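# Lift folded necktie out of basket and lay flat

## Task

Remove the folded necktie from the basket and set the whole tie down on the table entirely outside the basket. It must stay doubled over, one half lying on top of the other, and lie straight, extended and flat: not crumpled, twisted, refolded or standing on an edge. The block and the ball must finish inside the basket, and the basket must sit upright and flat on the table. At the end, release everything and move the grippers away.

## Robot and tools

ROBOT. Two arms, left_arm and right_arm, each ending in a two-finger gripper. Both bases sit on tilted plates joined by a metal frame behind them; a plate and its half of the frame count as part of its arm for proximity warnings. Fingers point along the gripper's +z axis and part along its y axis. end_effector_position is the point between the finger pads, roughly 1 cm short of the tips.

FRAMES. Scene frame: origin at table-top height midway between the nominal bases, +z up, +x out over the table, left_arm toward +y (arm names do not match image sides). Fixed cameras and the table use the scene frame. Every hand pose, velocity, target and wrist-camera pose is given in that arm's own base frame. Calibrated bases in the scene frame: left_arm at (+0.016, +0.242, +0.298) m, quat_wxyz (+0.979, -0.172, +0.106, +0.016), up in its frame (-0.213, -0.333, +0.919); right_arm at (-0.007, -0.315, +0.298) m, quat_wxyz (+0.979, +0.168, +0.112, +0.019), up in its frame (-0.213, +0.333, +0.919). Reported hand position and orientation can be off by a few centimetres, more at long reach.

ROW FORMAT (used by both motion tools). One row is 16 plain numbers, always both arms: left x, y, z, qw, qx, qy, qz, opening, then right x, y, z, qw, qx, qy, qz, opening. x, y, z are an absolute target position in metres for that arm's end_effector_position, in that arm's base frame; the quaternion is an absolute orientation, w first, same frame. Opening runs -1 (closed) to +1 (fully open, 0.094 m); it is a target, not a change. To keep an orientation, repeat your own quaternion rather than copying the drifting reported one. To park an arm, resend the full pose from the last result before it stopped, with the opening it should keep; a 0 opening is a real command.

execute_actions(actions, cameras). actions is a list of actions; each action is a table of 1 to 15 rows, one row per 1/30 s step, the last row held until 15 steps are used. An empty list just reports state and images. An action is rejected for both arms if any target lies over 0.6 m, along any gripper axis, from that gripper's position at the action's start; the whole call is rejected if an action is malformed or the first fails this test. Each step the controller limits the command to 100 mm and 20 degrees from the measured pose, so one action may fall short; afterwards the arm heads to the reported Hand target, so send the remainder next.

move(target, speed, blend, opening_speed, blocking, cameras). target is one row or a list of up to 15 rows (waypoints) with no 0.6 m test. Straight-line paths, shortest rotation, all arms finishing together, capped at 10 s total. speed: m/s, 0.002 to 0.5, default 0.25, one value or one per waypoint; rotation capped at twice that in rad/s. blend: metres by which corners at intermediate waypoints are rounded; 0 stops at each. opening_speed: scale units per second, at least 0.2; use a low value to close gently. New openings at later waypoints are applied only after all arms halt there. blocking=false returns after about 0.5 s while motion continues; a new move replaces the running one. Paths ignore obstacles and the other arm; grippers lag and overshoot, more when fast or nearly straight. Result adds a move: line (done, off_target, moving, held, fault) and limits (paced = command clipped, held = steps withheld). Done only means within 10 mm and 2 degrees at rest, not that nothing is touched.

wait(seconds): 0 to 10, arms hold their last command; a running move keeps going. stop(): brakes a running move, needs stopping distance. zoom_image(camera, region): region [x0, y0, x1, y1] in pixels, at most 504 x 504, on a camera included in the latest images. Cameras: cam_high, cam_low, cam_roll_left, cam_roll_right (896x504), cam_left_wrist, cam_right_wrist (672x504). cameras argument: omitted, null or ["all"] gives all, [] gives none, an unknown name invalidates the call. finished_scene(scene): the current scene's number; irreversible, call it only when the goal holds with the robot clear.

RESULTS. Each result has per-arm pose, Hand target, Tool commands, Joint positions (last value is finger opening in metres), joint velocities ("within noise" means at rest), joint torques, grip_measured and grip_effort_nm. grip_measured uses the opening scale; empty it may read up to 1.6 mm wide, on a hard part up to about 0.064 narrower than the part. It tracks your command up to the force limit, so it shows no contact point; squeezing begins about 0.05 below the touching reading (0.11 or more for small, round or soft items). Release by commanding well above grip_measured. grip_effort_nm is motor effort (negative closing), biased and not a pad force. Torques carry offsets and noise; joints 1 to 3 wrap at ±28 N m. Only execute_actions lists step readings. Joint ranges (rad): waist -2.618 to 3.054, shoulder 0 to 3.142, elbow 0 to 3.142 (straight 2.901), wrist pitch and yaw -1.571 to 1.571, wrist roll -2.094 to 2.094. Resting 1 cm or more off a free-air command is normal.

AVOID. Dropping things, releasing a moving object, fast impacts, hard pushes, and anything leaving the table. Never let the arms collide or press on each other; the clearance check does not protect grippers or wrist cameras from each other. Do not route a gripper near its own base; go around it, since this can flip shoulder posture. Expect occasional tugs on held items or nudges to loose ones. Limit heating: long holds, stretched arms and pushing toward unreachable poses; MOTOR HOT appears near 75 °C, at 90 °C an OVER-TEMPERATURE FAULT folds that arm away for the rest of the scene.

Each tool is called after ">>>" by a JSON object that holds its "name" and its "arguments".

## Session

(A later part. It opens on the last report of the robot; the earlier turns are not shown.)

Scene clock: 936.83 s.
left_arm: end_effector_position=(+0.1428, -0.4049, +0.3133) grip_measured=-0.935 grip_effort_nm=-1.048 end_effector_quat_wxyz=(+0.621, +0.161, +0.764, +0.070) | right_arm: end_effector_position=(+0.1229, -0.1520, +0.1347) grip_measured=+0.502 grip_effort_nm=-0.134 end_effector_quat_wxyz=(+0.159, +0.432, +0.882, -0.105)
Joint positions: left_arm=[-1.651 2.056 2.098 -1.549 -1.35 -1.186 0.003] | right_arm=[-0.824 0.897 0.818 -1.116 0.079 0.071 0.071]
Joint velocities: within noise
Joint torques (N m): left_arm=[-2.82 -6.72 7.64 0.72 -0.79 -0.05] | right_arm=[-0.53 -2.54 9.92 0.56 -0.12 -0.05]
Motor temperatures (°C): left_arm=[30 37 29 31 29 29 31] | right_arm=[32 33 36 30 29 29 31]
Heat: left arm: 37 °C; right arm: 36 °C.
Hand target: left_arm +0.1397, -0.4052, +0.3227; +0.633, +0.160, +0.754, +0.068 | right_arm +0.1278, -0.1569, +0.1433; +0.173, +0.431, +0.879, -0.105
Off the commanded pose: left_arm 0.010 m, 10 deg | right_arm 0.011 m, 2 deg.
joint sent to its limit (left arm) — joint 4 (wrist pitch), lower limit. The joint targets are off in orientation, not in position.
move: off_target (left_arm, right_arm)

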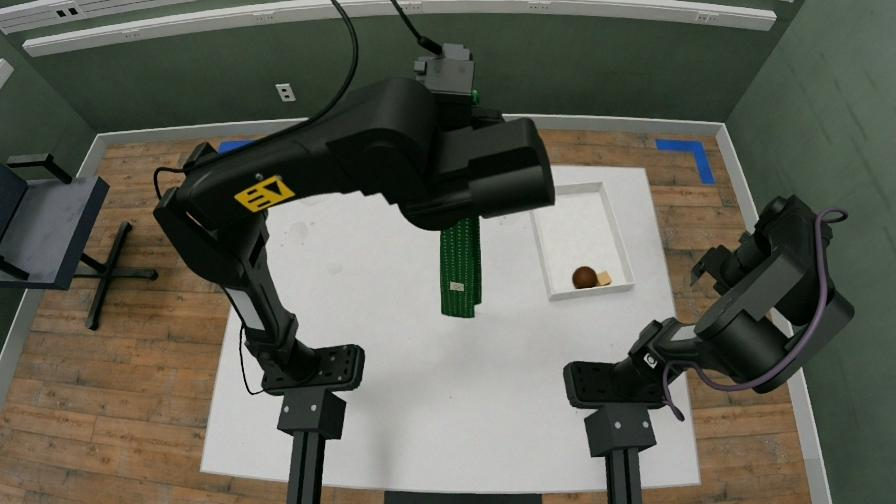

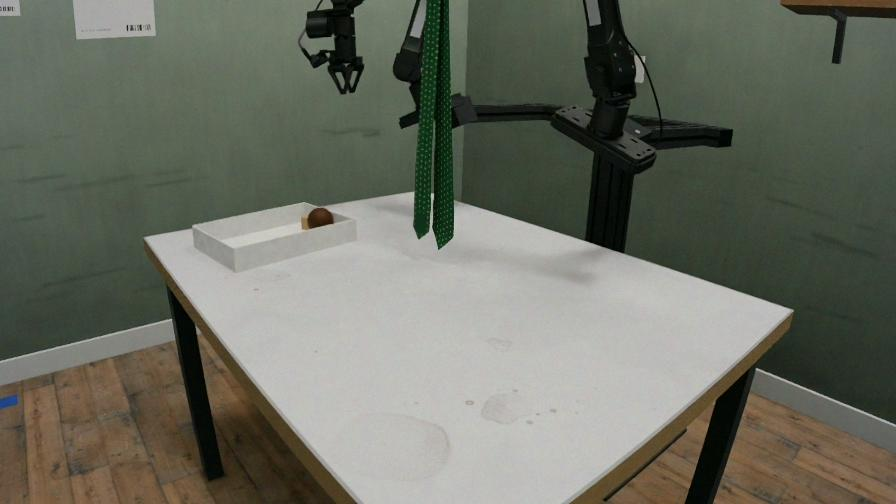

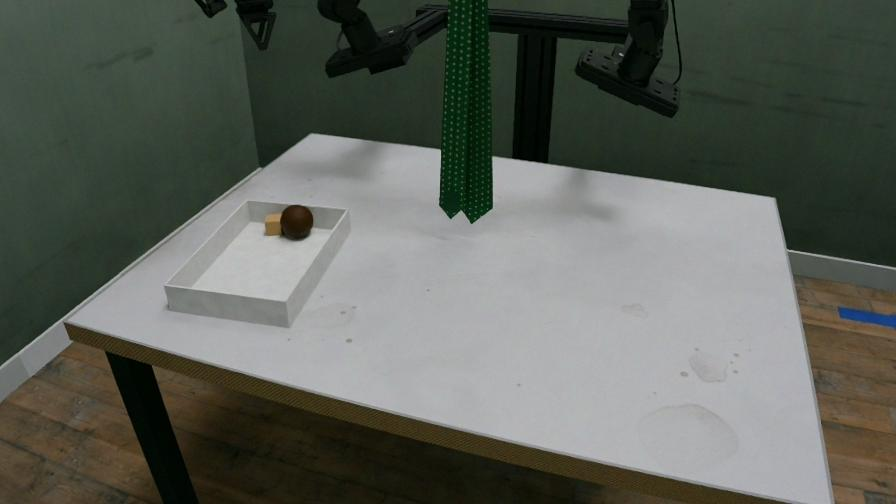

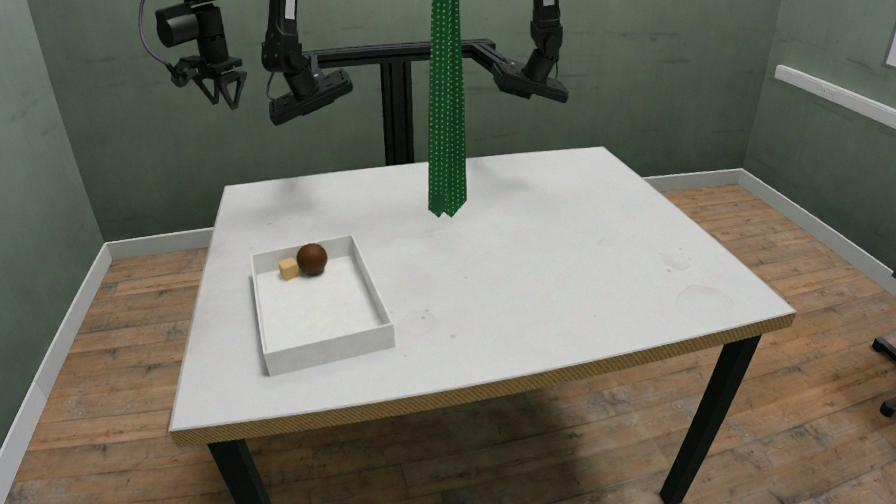

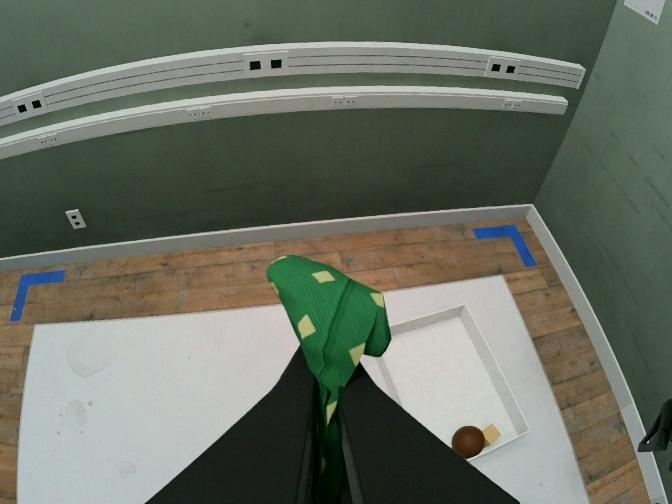

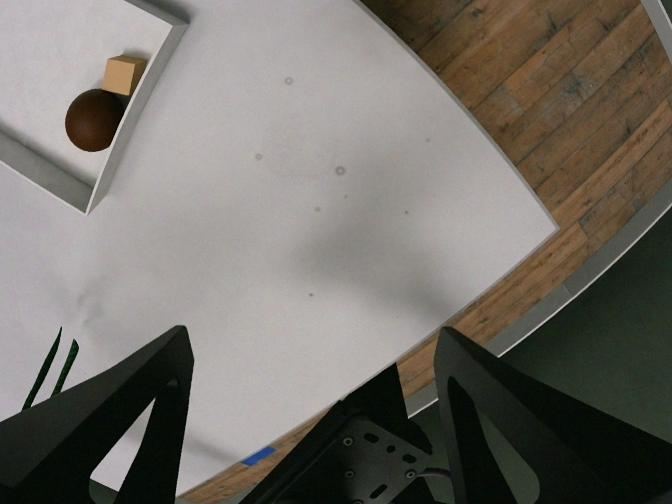

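>>> {"name": "move", "arguments": {"target": [0.141,-0.4044,0.2909,0.4941,-0.0846,0.842,0.1985,-1,0.128,-0.157,0.1433,0.1725,0.431,0.879,-0.105,0.5], "speed": 0.3, "cameras": ["cam_high","cam_low","cam_roll_left","cam_roll_right"]}}

Scene clock: 966.17 s.
left_arm: end_effector_position=(+0.1386, -0.4052, +0.2846) grip_measured=-0.935 grip_effort_nm=-1.048 end_effector_quat_wxyz=(+0.540, +0.062, +0.839, -0.015) | right_arm: end_effector_position=(+0.1229, -0.1520, +0.1347) grip_measured=+0.502 grip_effort_nm=-0.134 end_effector_quat_wxyz=(+0.159, +0.432, +0.882, -0.105)
Joint positions: left_arm=[-1.632 2.056 2.124 -1.55 -1.14 -1.427 0.003] | right_arm=[-0.824 0.897 0.818 -1.116 0.079 0.071 0.071]
Joint velocities: within noise
Joint torques (N m): left_arm=[-1.68 -6.46 8.12 0.74 -0.45 -0.08] | right_arm=[-0.53 -2.54 9.94 0.56 -0.12 -0.05]
Motor temperatures (°C): left_arm=[30 35 29 30 30 29 31] | right_arm=[32 33 36 30 29 29 31]
Heat: left arm: 35 °C; right arm: 36 °C.
Hand target: left_arm +0.1413, -0.4042, +0.2905; +0.544, +0.057, +0.837, -0.015 | right_arm +0.1278, -0.1569, +0.1433; +0.173, +0.431, +0.879, -0.105
Off the commanded pose: left_arm 0.007 m, 30 deg; orientation clipped | right_arm 0.011 m, 2 deg.
joint sent to its limit (left arm) — joint 4 (wrist pitch), lower limit. The joint targets are off in orientation, not in position.
move: off_target (left_arm, right_arm); limits=paced
Images, in order (width x height): cam_high 896x504, cam_low 896x504, cam_roll_left 896x504, cam_roll_right 896x504.

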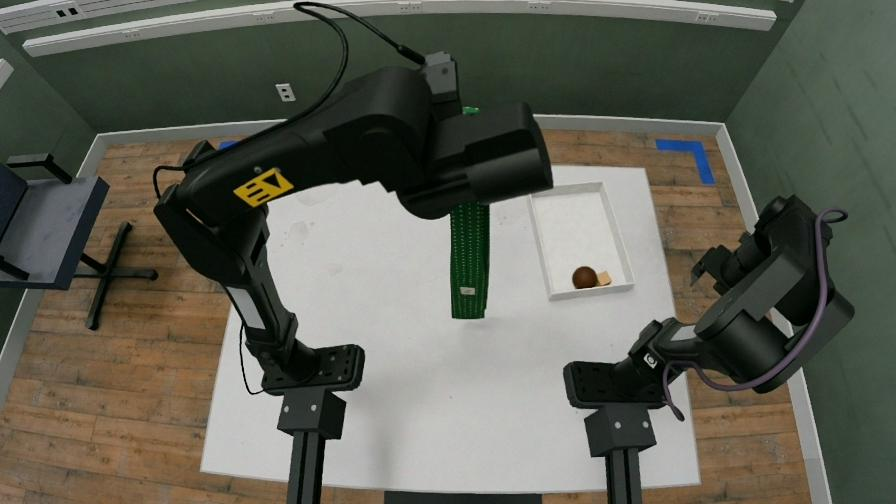

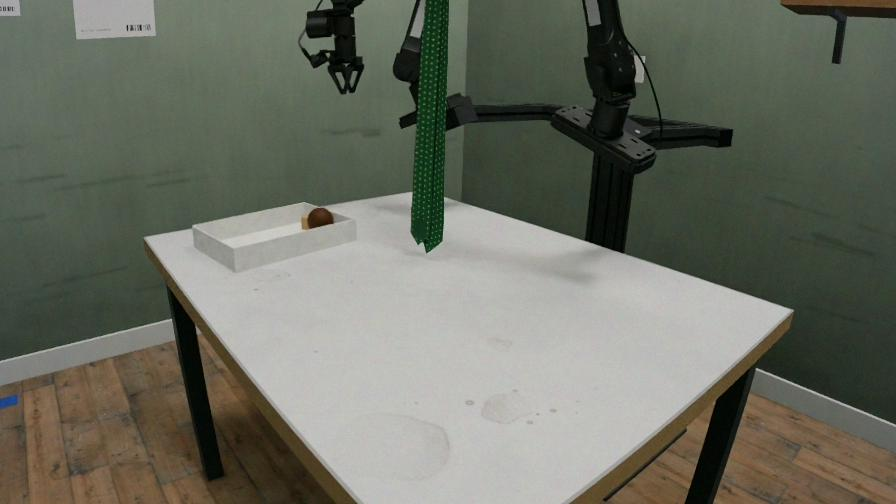

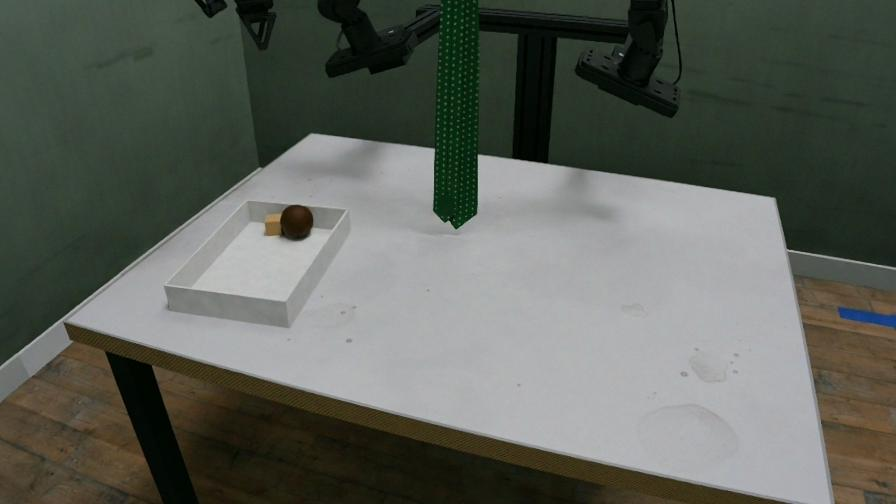

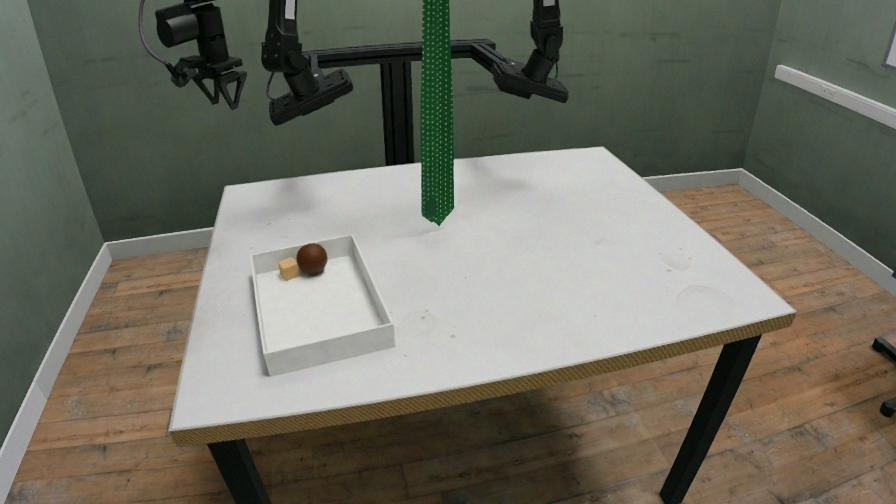

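>>> {"name": "move", "arguments": {"target": [[0.1652,-0.3065,0.256,0.4645,-0.2172,0.8296,0.2195,-1,0.128,-0.157,0.1433,0.1725,0.431,0.879,-0.105,0.5],[0.2545,-0.0318,0.1149,0.3942,-0.3961,0.801,0.2134,-1,0.128,-0.157,0.1433,0.1725,0.431,0.879,-0.105,0.5]], "speed": 0.14, "blend": 0.03}}

Scene clock: 976.13 s.
left_arm: end_effector_position=(+0.2546, -0.0360, +0.1125) grip_measured=-0.935 grip_effort_nm=-1.048 end_effector_quat_wxyz=(+0.386, -0.397, +0.805, +0.214) | right_arm: end_effector_position=(+0.1229, -0.1520, +0.1347) grip_measured=+0.502 grip_effort_nm=-0.134 end_effector_quat_wxyz=(+0.159, +0.432, +0.882, -0.105)
Joint positions: left_arm=[-0.722 1.522 0.91 -1.109 -0.905 -1.712 0.003] | right_arm=[-0.824 0.897 0.818 -1.116 0.079 0.071 0.071]
Joint velocities: within noise
Joint torques (N m): left_arm=[-1.66 -6.5 4.27 0.33 -0.46 0.1] | right_arm=[-0.53 -2.54 9.92 0.56 -0.12 -0.05]
Motor temperatures (°C): left_arm=[30 35 29 30 30 29 31] | right_arm=[32 33 36 30 29 29 31]
Heat: left arm: 35 °C; right arm: 36 °C.
Hand target: left_arm +0.2545, -0.0319, +0.1149; +0.394, -0.397, +0.801, +0.214 | right_arm +0.1278, -0.1569, +0.1433; +0.173, +0.431, +0.879, -0.105
Off the commanded pose: left_arm 0.005 m, 1 deg | right_arm 0.011 m, 2 deg.
move: off_target (right_arm); limits=paced

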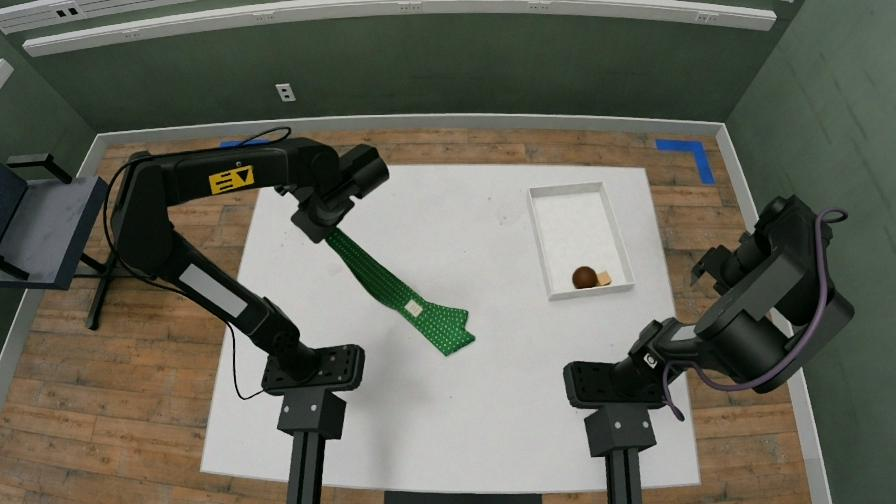

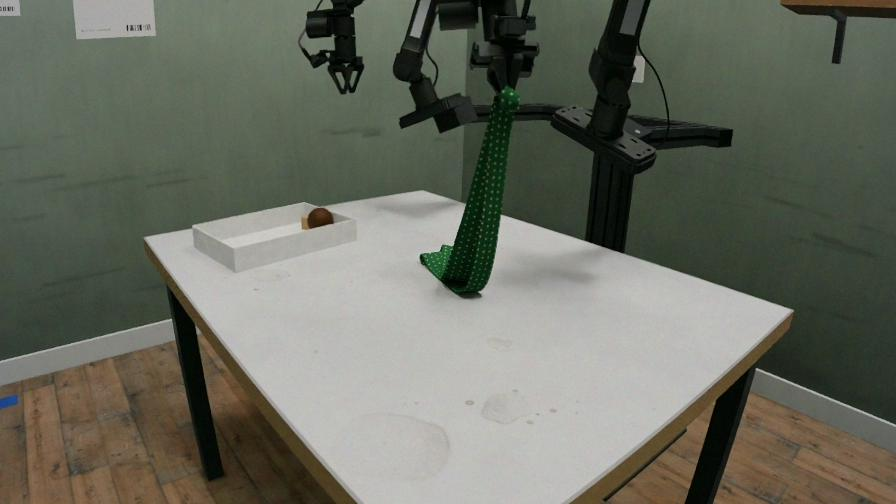

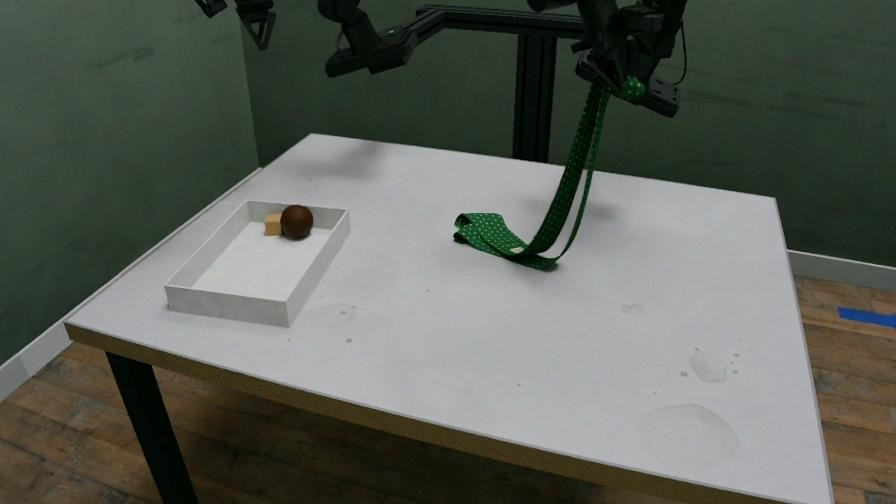

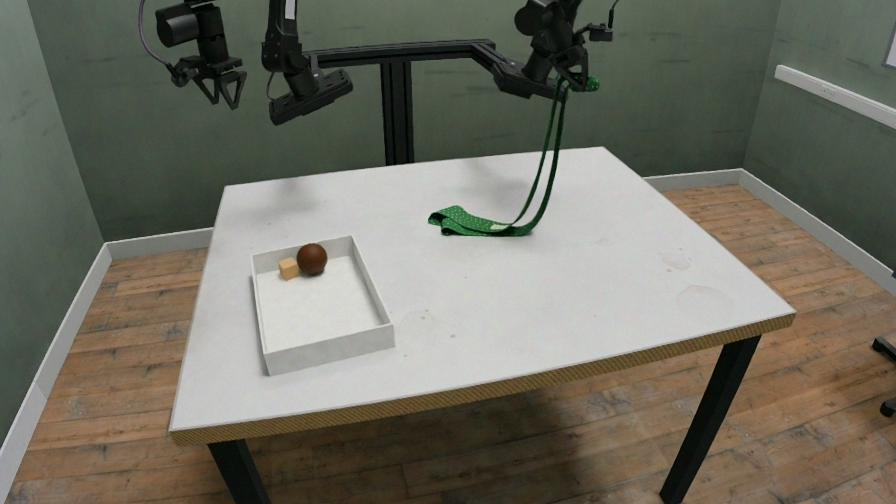

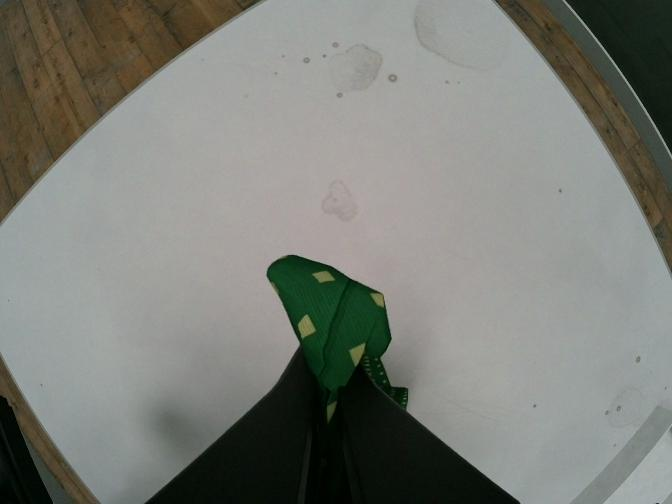

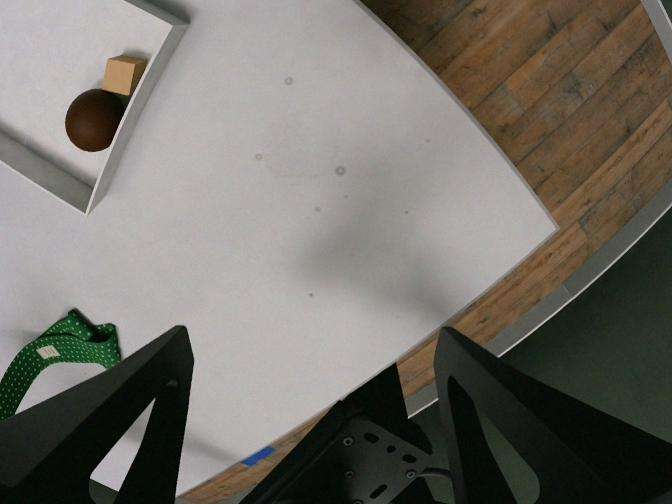

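>>> {"name": "zoom_image", "arguments": {"camera": "cam_high", "region": [320, 220, 500, 380]}}

>>> {"name": "zoom_image", "arguments": {"camera": "cam_roll_left", "region": [430, 60, 670, 290]}}

Scaled by 2.800.

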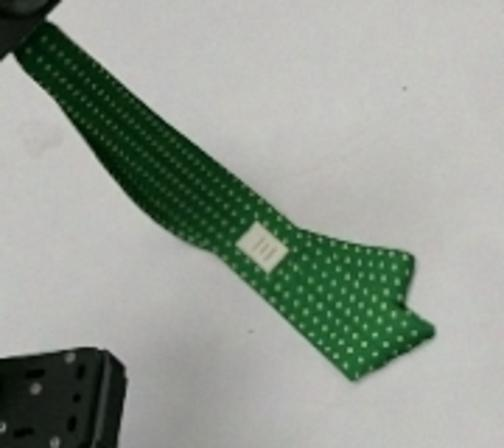

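Scaled by 2.100.

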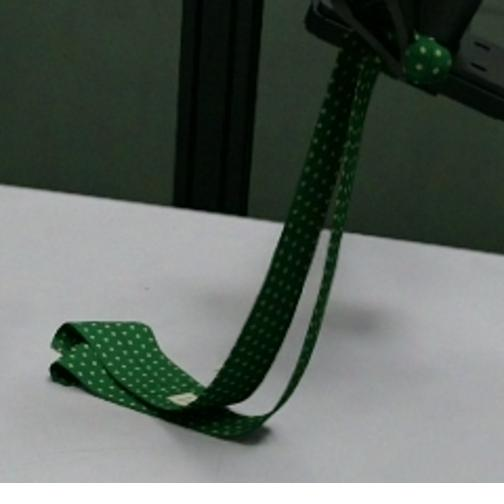

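>>> {"name": "move", "arguments": {"target": [[0.3464,0.2394,-0.0157,0.3232,-0.5407,0.7569,0.1733,-1,0.128,-0.157,0.1433,0.1725,0.431,0.879,-0.105,0.5],[0.3851,0.3567,-0.0893,0.2893,-0.6034,0.7286,0.1435,-1,0.128,-0.157,0.1433,0.1725,0.431,0.879,-0.105,0.5]], "speed": 0.15, "blend": 0.03}}

>>> {"name": "zoom_image", "arguments": {"camera": "cam_high", "region": [260, 180, 500, 380]}}

Scene clock: 1002.97 s.
left_arm: end_effector_position=(+0.3867, +0.3581, -0.0793) grip_measured=-0.935 grip_effort_nm=-1.043 end_effector_quat_wxyz=(+0.303, -0.605, +0.722, +0.143) | right_arm: end_effector_position=(+0.1229, -0.1520, +0.1347) grip_measured=+0.502 grip_effort_nm=-0.134 end_effector_quat_wxyz=(+0.159, +0.432, +0.882, -0.105)
Joint positions: left_arm=[0.643 2.384 1.326 0.109 -0.306 -0.653 0.003] | right_arm=[-0.824 0.897 0.818 -1.116 0.079 0.071 0.071]
Joint velocities: within noise
Joint torques (N m): left_arm=[-1.42 -10.29 4.57 0.58 -0.07 0.1] | right_arm=[-0.54 -2.54 9.92 0.57 -0.12 -0.05]
Motor temperatures (°C): left_arm=[29 35 29 30 30 29 31] | right_arm=[32 33 36 30 29 29 31]
Heat: left arm: 35 °C; right arm: 36 °C.
Hand target: left_arm +0.3850, +0.3565, -0.0891; +0.290, -0.604, +0.729, +0.143 | right_arm +0.1278, -0.1569, +0.1433; +0.173, +0.431, +0.879, -0.105
Off the commanded pose: left_arm 0.010 m, 2 deg | right_arm 0.011 m, 2 deg.
move: off_target (right_arm)

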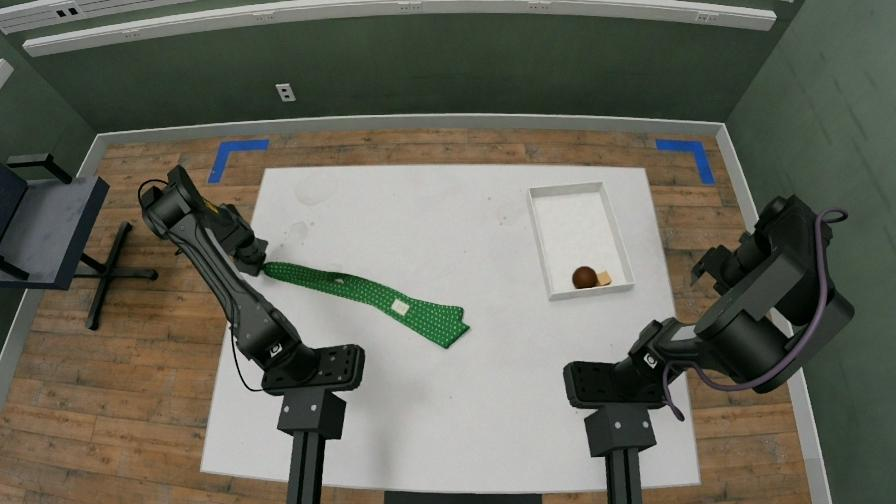

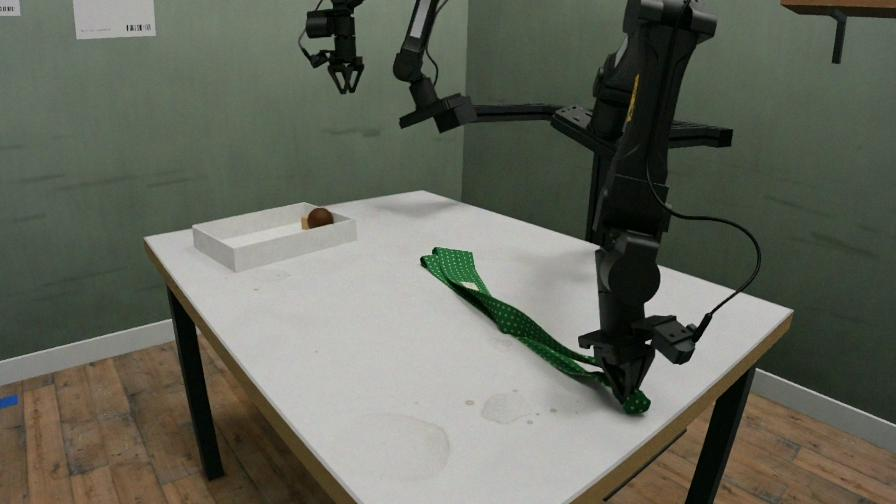

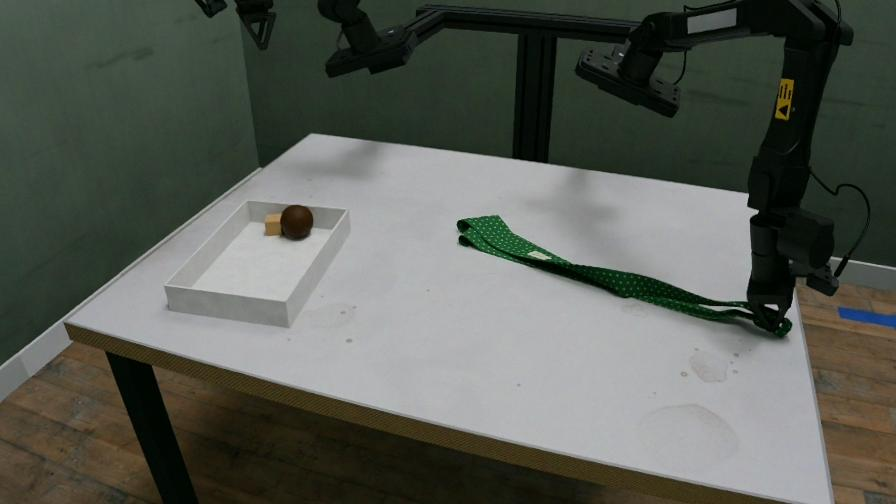

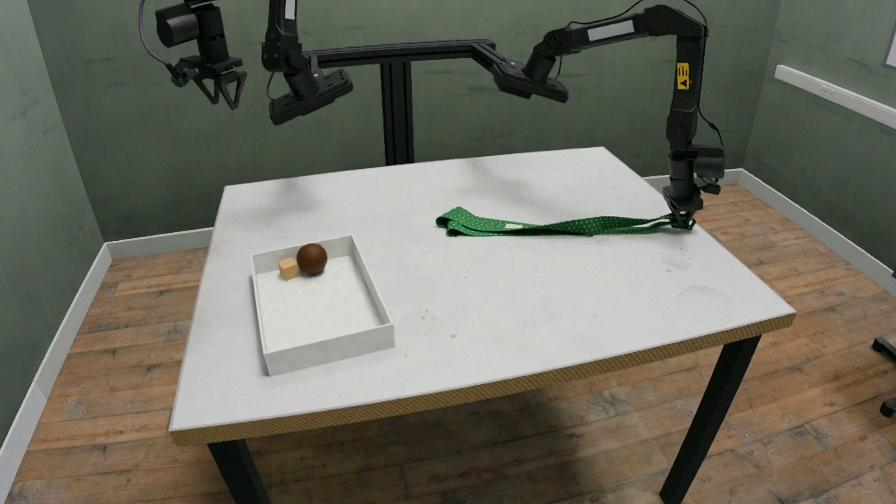

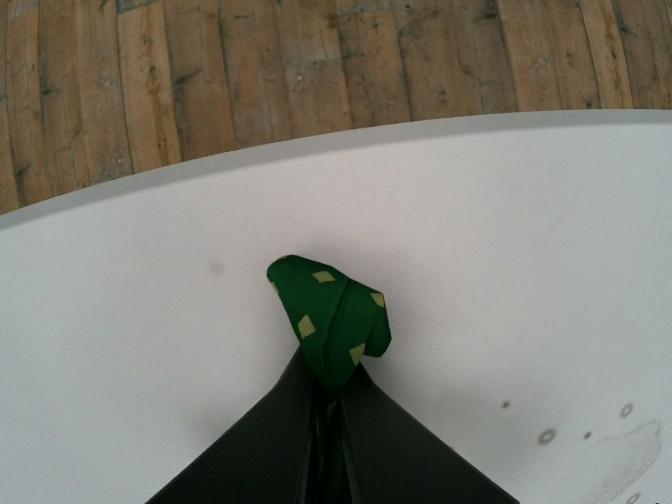

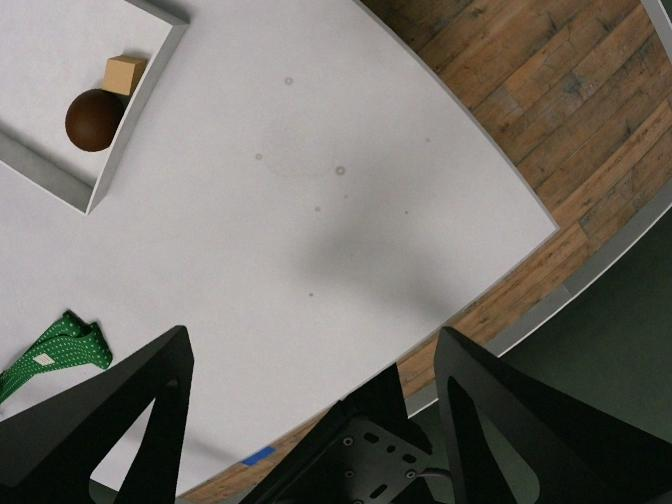

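Scaled by 2.100.

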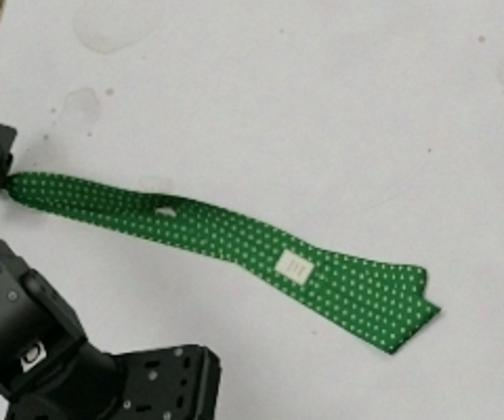

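>>> {"name": "move", "arguments": {"target": [[0.3851,0.3567,-0.0893,0.2893,-0.6034,0.7286,0.1435,-1,0.3365,0.1092,0.0406,0.0811,-0.1513,0.9674,-0.1848,1],[0.3851,0.3567,-0.0893,0.2893,-0.6034,0.7286,0.1435,-1,0.3119,0.3542,-0.2391,-0.0117,-0.574,0.7933,-0.2016,1]], "speed": 0.25, "blend": 0.05}}

Scene clock: 1024.43 s.
left_arm: end_effector_position=(+0.3866, +0.3579, -0.0794) grip_measured=-0.935 grip_effort_nm=-1.043 end_effector_quat_wxyz=(+0.303, -0.605, +0.722, +0.143) | right_arm: end_effector_position=(+0.3225, +0.3538, -0.2300) grip_measured=+0.998 grip_effort_nm=0.081 end_effector_quat_wxyz=(+0.010, -0.565, +0.801, -0.198)
Joint positions: left_arm=[0.643 2.384 1.326 0.108 -0.305 -0.653 0.003] | right_arm=[0.968 3.108 2.355 -0.942 0.379 -0.238 0.094]
Joint velocities: within noise
Joint torques (N m): left_arm=[-1.46 -10.29 4.6 0.58 -0.07 0.08] | right_arm=[6.22 -11.17 8.68 0.42 -0.12 -0.06]
Motor temperatures (°C): left_arm=[29 36 29 30 30 29 31] | right_arm=[32 33 36 30 29 29 31]
Heat: left arm: 36 °C; right arm: 36 °C.
Hand target: left_arm +0.3850, +0.3565, -0.0891; +0.290, -0.604, +0.729, +0.143 | right_arm +0.3117, +0.3536, -0.2388; -0.004, -0.576, +0.793, -0.197
Off the commanded pose: left_arm 0.010 m, 2 deg | right_arm 0.014 m, 3 deg.
joint sent to its limit (right arm) — joint 2 (shoulder), upper limit. The joint targets still meet the commanded pose.
move: off_target (right_arm)

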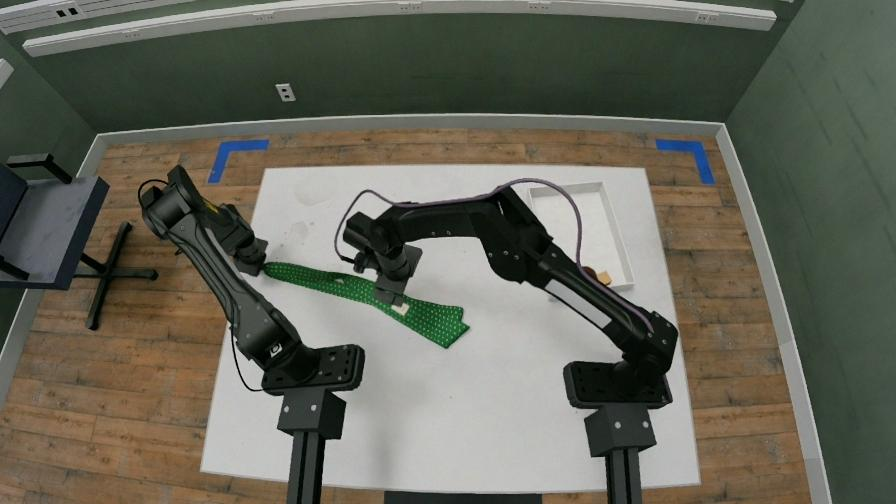

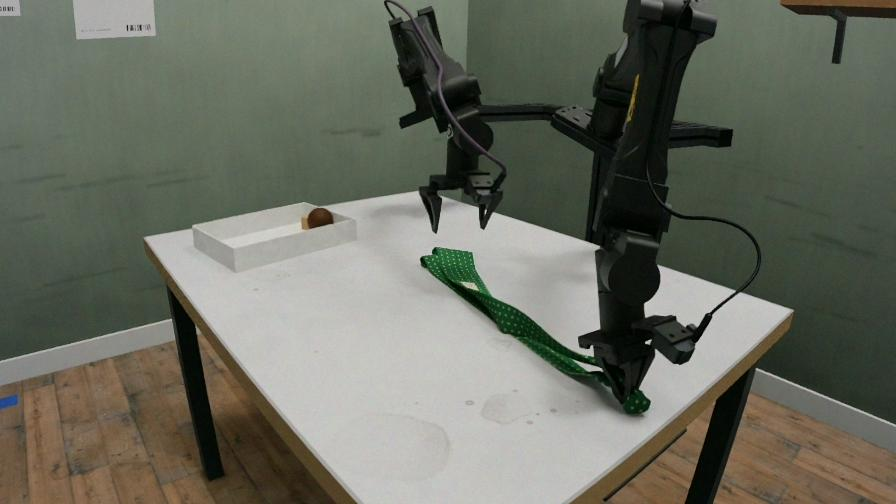

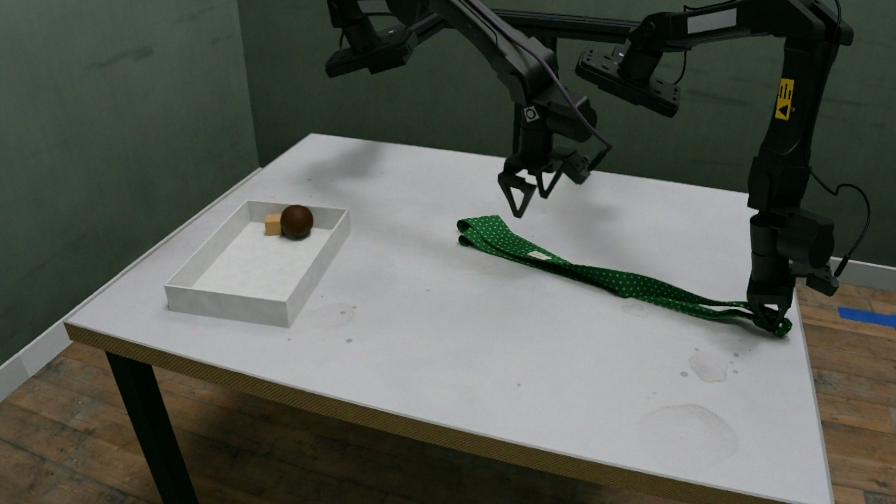

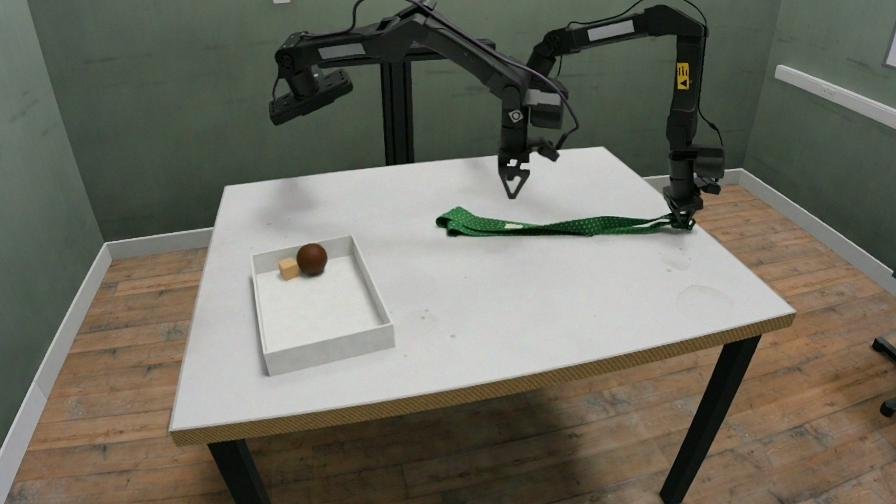

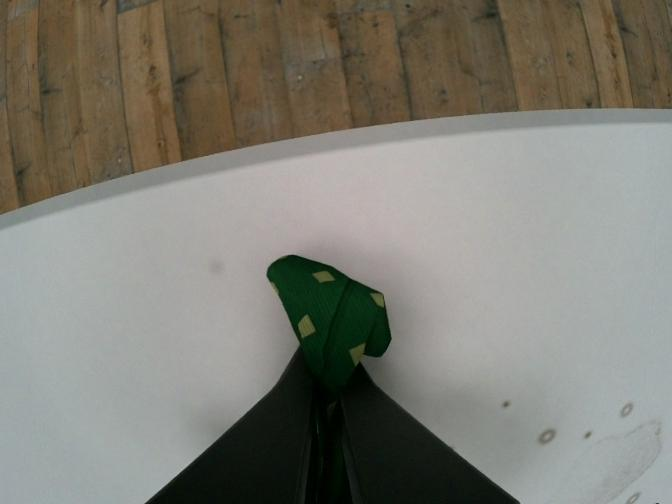

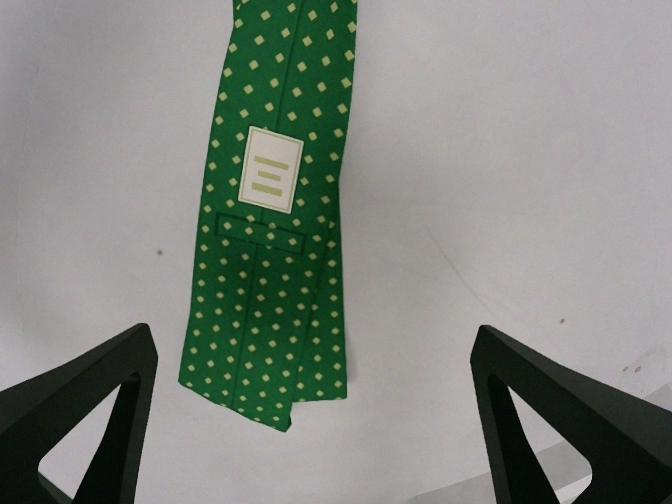

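>>> {"name": "zoom_image", "arguments": {"camera": "cam_right_wrist", "region": [140, 160, 400, 460]}}

Scaled by 1.680 from the camera's 672x504 image, which has a finer 960x720 frame.

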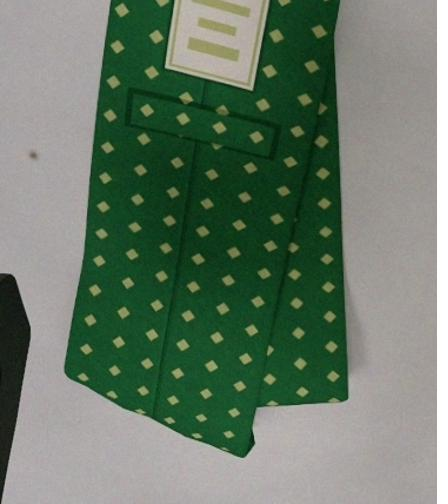

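>>> {"name": "move", "arguments": {"target": [0.3851,0.3567,-0.0893,0.2893,-0.6034,0.7286,0.1435,-1,0.2874,0.2833,-0.3062,0.0007,-0.5245,0.8269,-0.2019,1], "speed": 0.15, "cameras": ["cam_right_wrist"]}}

Scene clock: 1044.47 s.
left_arm: end_effector_position=(+0.3866, +0.3579, -0.0794) grip_measured=-0.935 grip_effort_nm=-1.043 end_effector_quat_wxyz=(+0.303, -0.605, +0.722, +0.143) | right_arm: end_effector_position=(+0.2862, +0.2852, -0.3050) grip_measured=+0.998 grip_effort_nm=0.081 end_effector_quat_wxyz=(-0.002, -0.530, +0.823, -0.204)
Joint positions: left_arm=[0.643 2.384 1.326 0.108 -0.305 -0.653 0.003] | right_arm=[0.945 3.106 1.948 -0.575 0.379 -0.169 0.094]
Joint velocities: within noise
Joint torques (N m): left_arm=[-1.35 -10.32 4.59 0.6 -0.08 0.09] | right_arm=[4.25 -12.41 4.14 0.68 -0.02 0.09]
Motor temperatures (°C): left_arm=[29 37 29 30 30 29 32] | right_arm=[33 36 36 30 29 29 30]
Heat: left arm: 37 °C; right arm: 36 °C.
Hand target: left_arm +0.3850, +0.3565, -0.0891; +0.290, -0.604, +0.729, +0.143 | right_arm +0.2874, +0.2834, -0.3062; +0.001, -0.525, +0.827, -0.202
Off the commanded pose: left_arm 0.010 m, 2 deg | right_arm 0.003 m, 1 deg.
move: done
Images, in order (width x height): cam_right_wrist 672x504.

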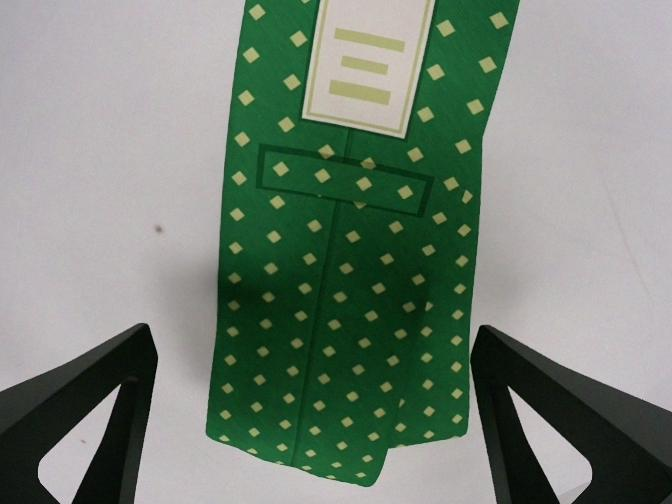

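>>> {"name": "move", "arguments": {"target": [[0.3851,0.3567,-0.0893,0.2893,-0.6034,0.7286,0.1435,-1,0.2983,0.2782,-0.3062,0.0872,-0.5428,0.8222,-0.146,1],[0.3851,0.3567,-0.0893,0.2893,-0.6034,0.7286,0.1435,-1,0.3054,0.2671,-0.3396,0.0872,-0.5428,0.8222,-0.146,1]], "speed": 0.1, "cameras": ["cam_right_wrist","cam_roll_left"]}}

Scene clock: 1059.93 s.
left_arm: end_effector_position=(+0.3866, +0.3579, -0.0794) grip_measured=-0.935 grip_effort_nm=-1.048 end_effector_quat_wxyz=(+0.303, -0.605, +0.722, +0.143) | right_arm: end_effector_position=(+0.3070, +0.2710, -0.3285) grip_measured=+0.998 grip_effort_nm=0.071 end_effector_quat_wxyz=(+0.091, -0.542, +0.822, -0.150)
Joint positions: left_arm=[0.643 2.384 1.326 0.108 -0.305 -0.653 0.003] | right_arm=[0.866 3.059 1.655 -0.071 0.34 -0.316 0.094]
Joint velocities: within noise
Joint torques (N m): left_arm=[-1.4 -10.33 4.59 0.6 -0.09 0.11] | right_arm=[4 -8.94 5.71 1.01 -0.15 -0.07]
Motor temperatures (°C): left_arm=[29 37 29 30 30 29 32] | right_arm=[33 36 36 30 29 29 30]
Heat: left arm: 37 °C; right arm: 36 °C.
Hand target: left_arm +0.3850, +0.3565, -0.0891; +0.290, -0.604, +0.729, +0.144 | right_arm +0.3052, +0.2669, -0.3391; +0.087, -0.543, +0.822, -0.146
Off the commanded pose: left_arm 0.010 m, 2 deg | right_arm 0.012 m, 1 deg.
move: off_target (right_arm)
Images, in order (width x height): cam_roll_left 896x504, cam_right_wrist 672x504.

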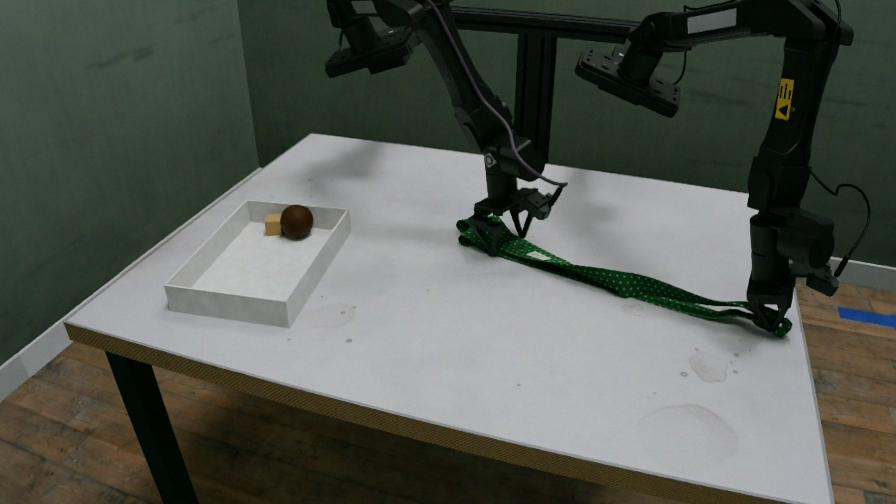

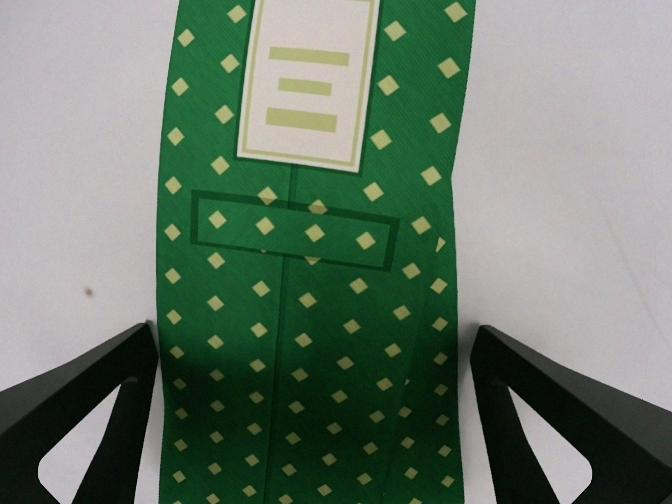

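>>> {"name": "move", "arguments": {"target": [[0.3851,0.3567,-0.0893,0.2893,-0.6034,0.7286,0.1435,-1,0.2983,0.2782,-0.3062,0.0872,-0.5428,0.8222,-0.146,1],[0.3851,0.3567,-0.0893,0.2893,-0.6034,0.7286,0.1435,-1,0.3185,0.3201,-0.3122,0.1443,-0.5515,0.8143,-0.1079,1],[0.3851,0.3567,-0.0893,0.2893,-0.6034,0.7286,0.1435,-1,0.3291,0.3034,-0.3581,0.1443,-0.5515,0.8143,-0.1079,1]], "speed": 0.1, "cameras": ["cam_right_wrist","cam_roll_left"]}}

Scene clock: 1087.43 s.
left_arm: end_effector_position=(+0.3866, +0.3578, -0.0795) grip_measured=-0.935 grip_effort_nm=-1.048 end_effector_quat_wxyz=(+0.303, -0.605, +0.722, +0.143) | right_arm: end_effector_position=(+0.3358, +0.3139, -0.3349) grip_measured=+0.998 grip_effort_nm=0.076 end_effector_quat_wxyz=(+0.169, -0.552, +0.812, -0.091)
Joint positions: left_arm=[0.643 2.384 1.326 0.108 -0.305 -0.653 0.003] | right_arm=[0.849 3.109 1.725 0.104 0.258 -0.384 0.094]
Joint velocities: within noise
Joint torques (N m): left_arm=[-1.42 -10.28 4.59 0.6 -0.08 0.09] | right_arm=[4.08 -9.69 3.47 1.31 -0.28 -0.06]
Motor temperatures (°C): left_arm=[29 37 29 30 30 29 32] | right_arm=[33 36 35 30 29 29 30]
Heat: left arm: 37 °C; right arm: 36 °C.
Hand target: left_arm +0.3850, +0.3564, -0.0891; +0.290, -0.604, +0.729, +0.143 | right_arm +0.3261, +0.3010, -0.3485; +0.153, -0.555, +0.813, -0.088
Off the commanded pose: left_arm 0.010 m, 2 deg | right_arm 0.026 m, 3 deg.
joint sent to its limit (right arm) — joint 2 (shoulder), upper limit. The joint targets are off in position and orientation.
move: off_target (right_arm)
Images, in order (width x height): cam_roll_left 896x504, cam_right_wrist 672x504.

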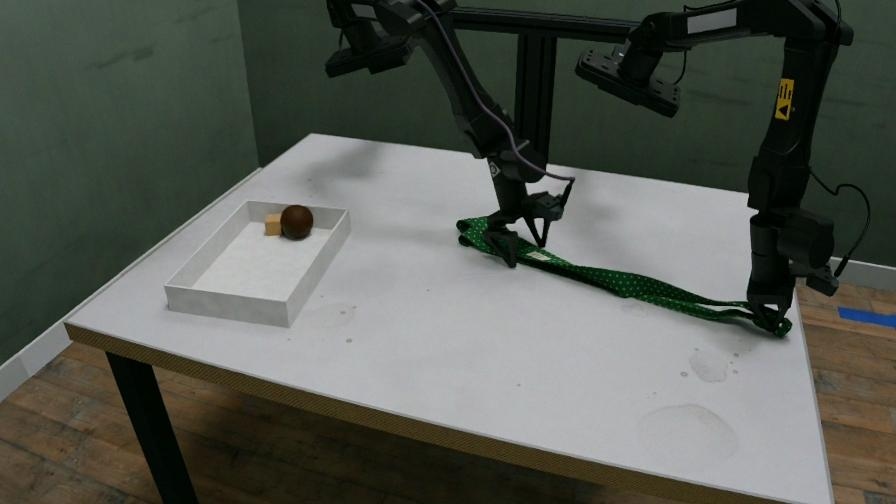

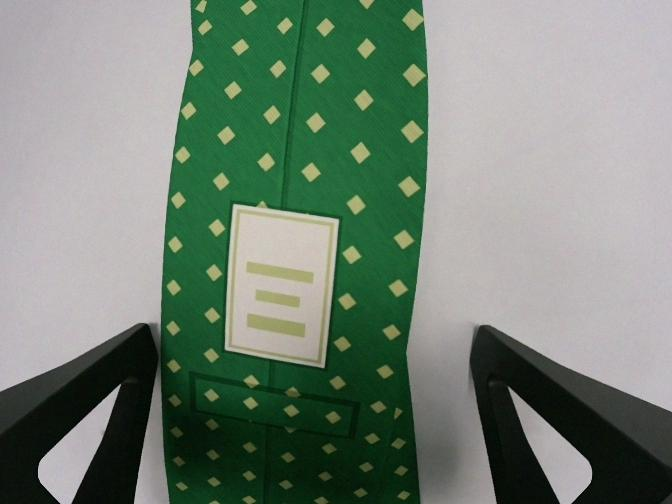

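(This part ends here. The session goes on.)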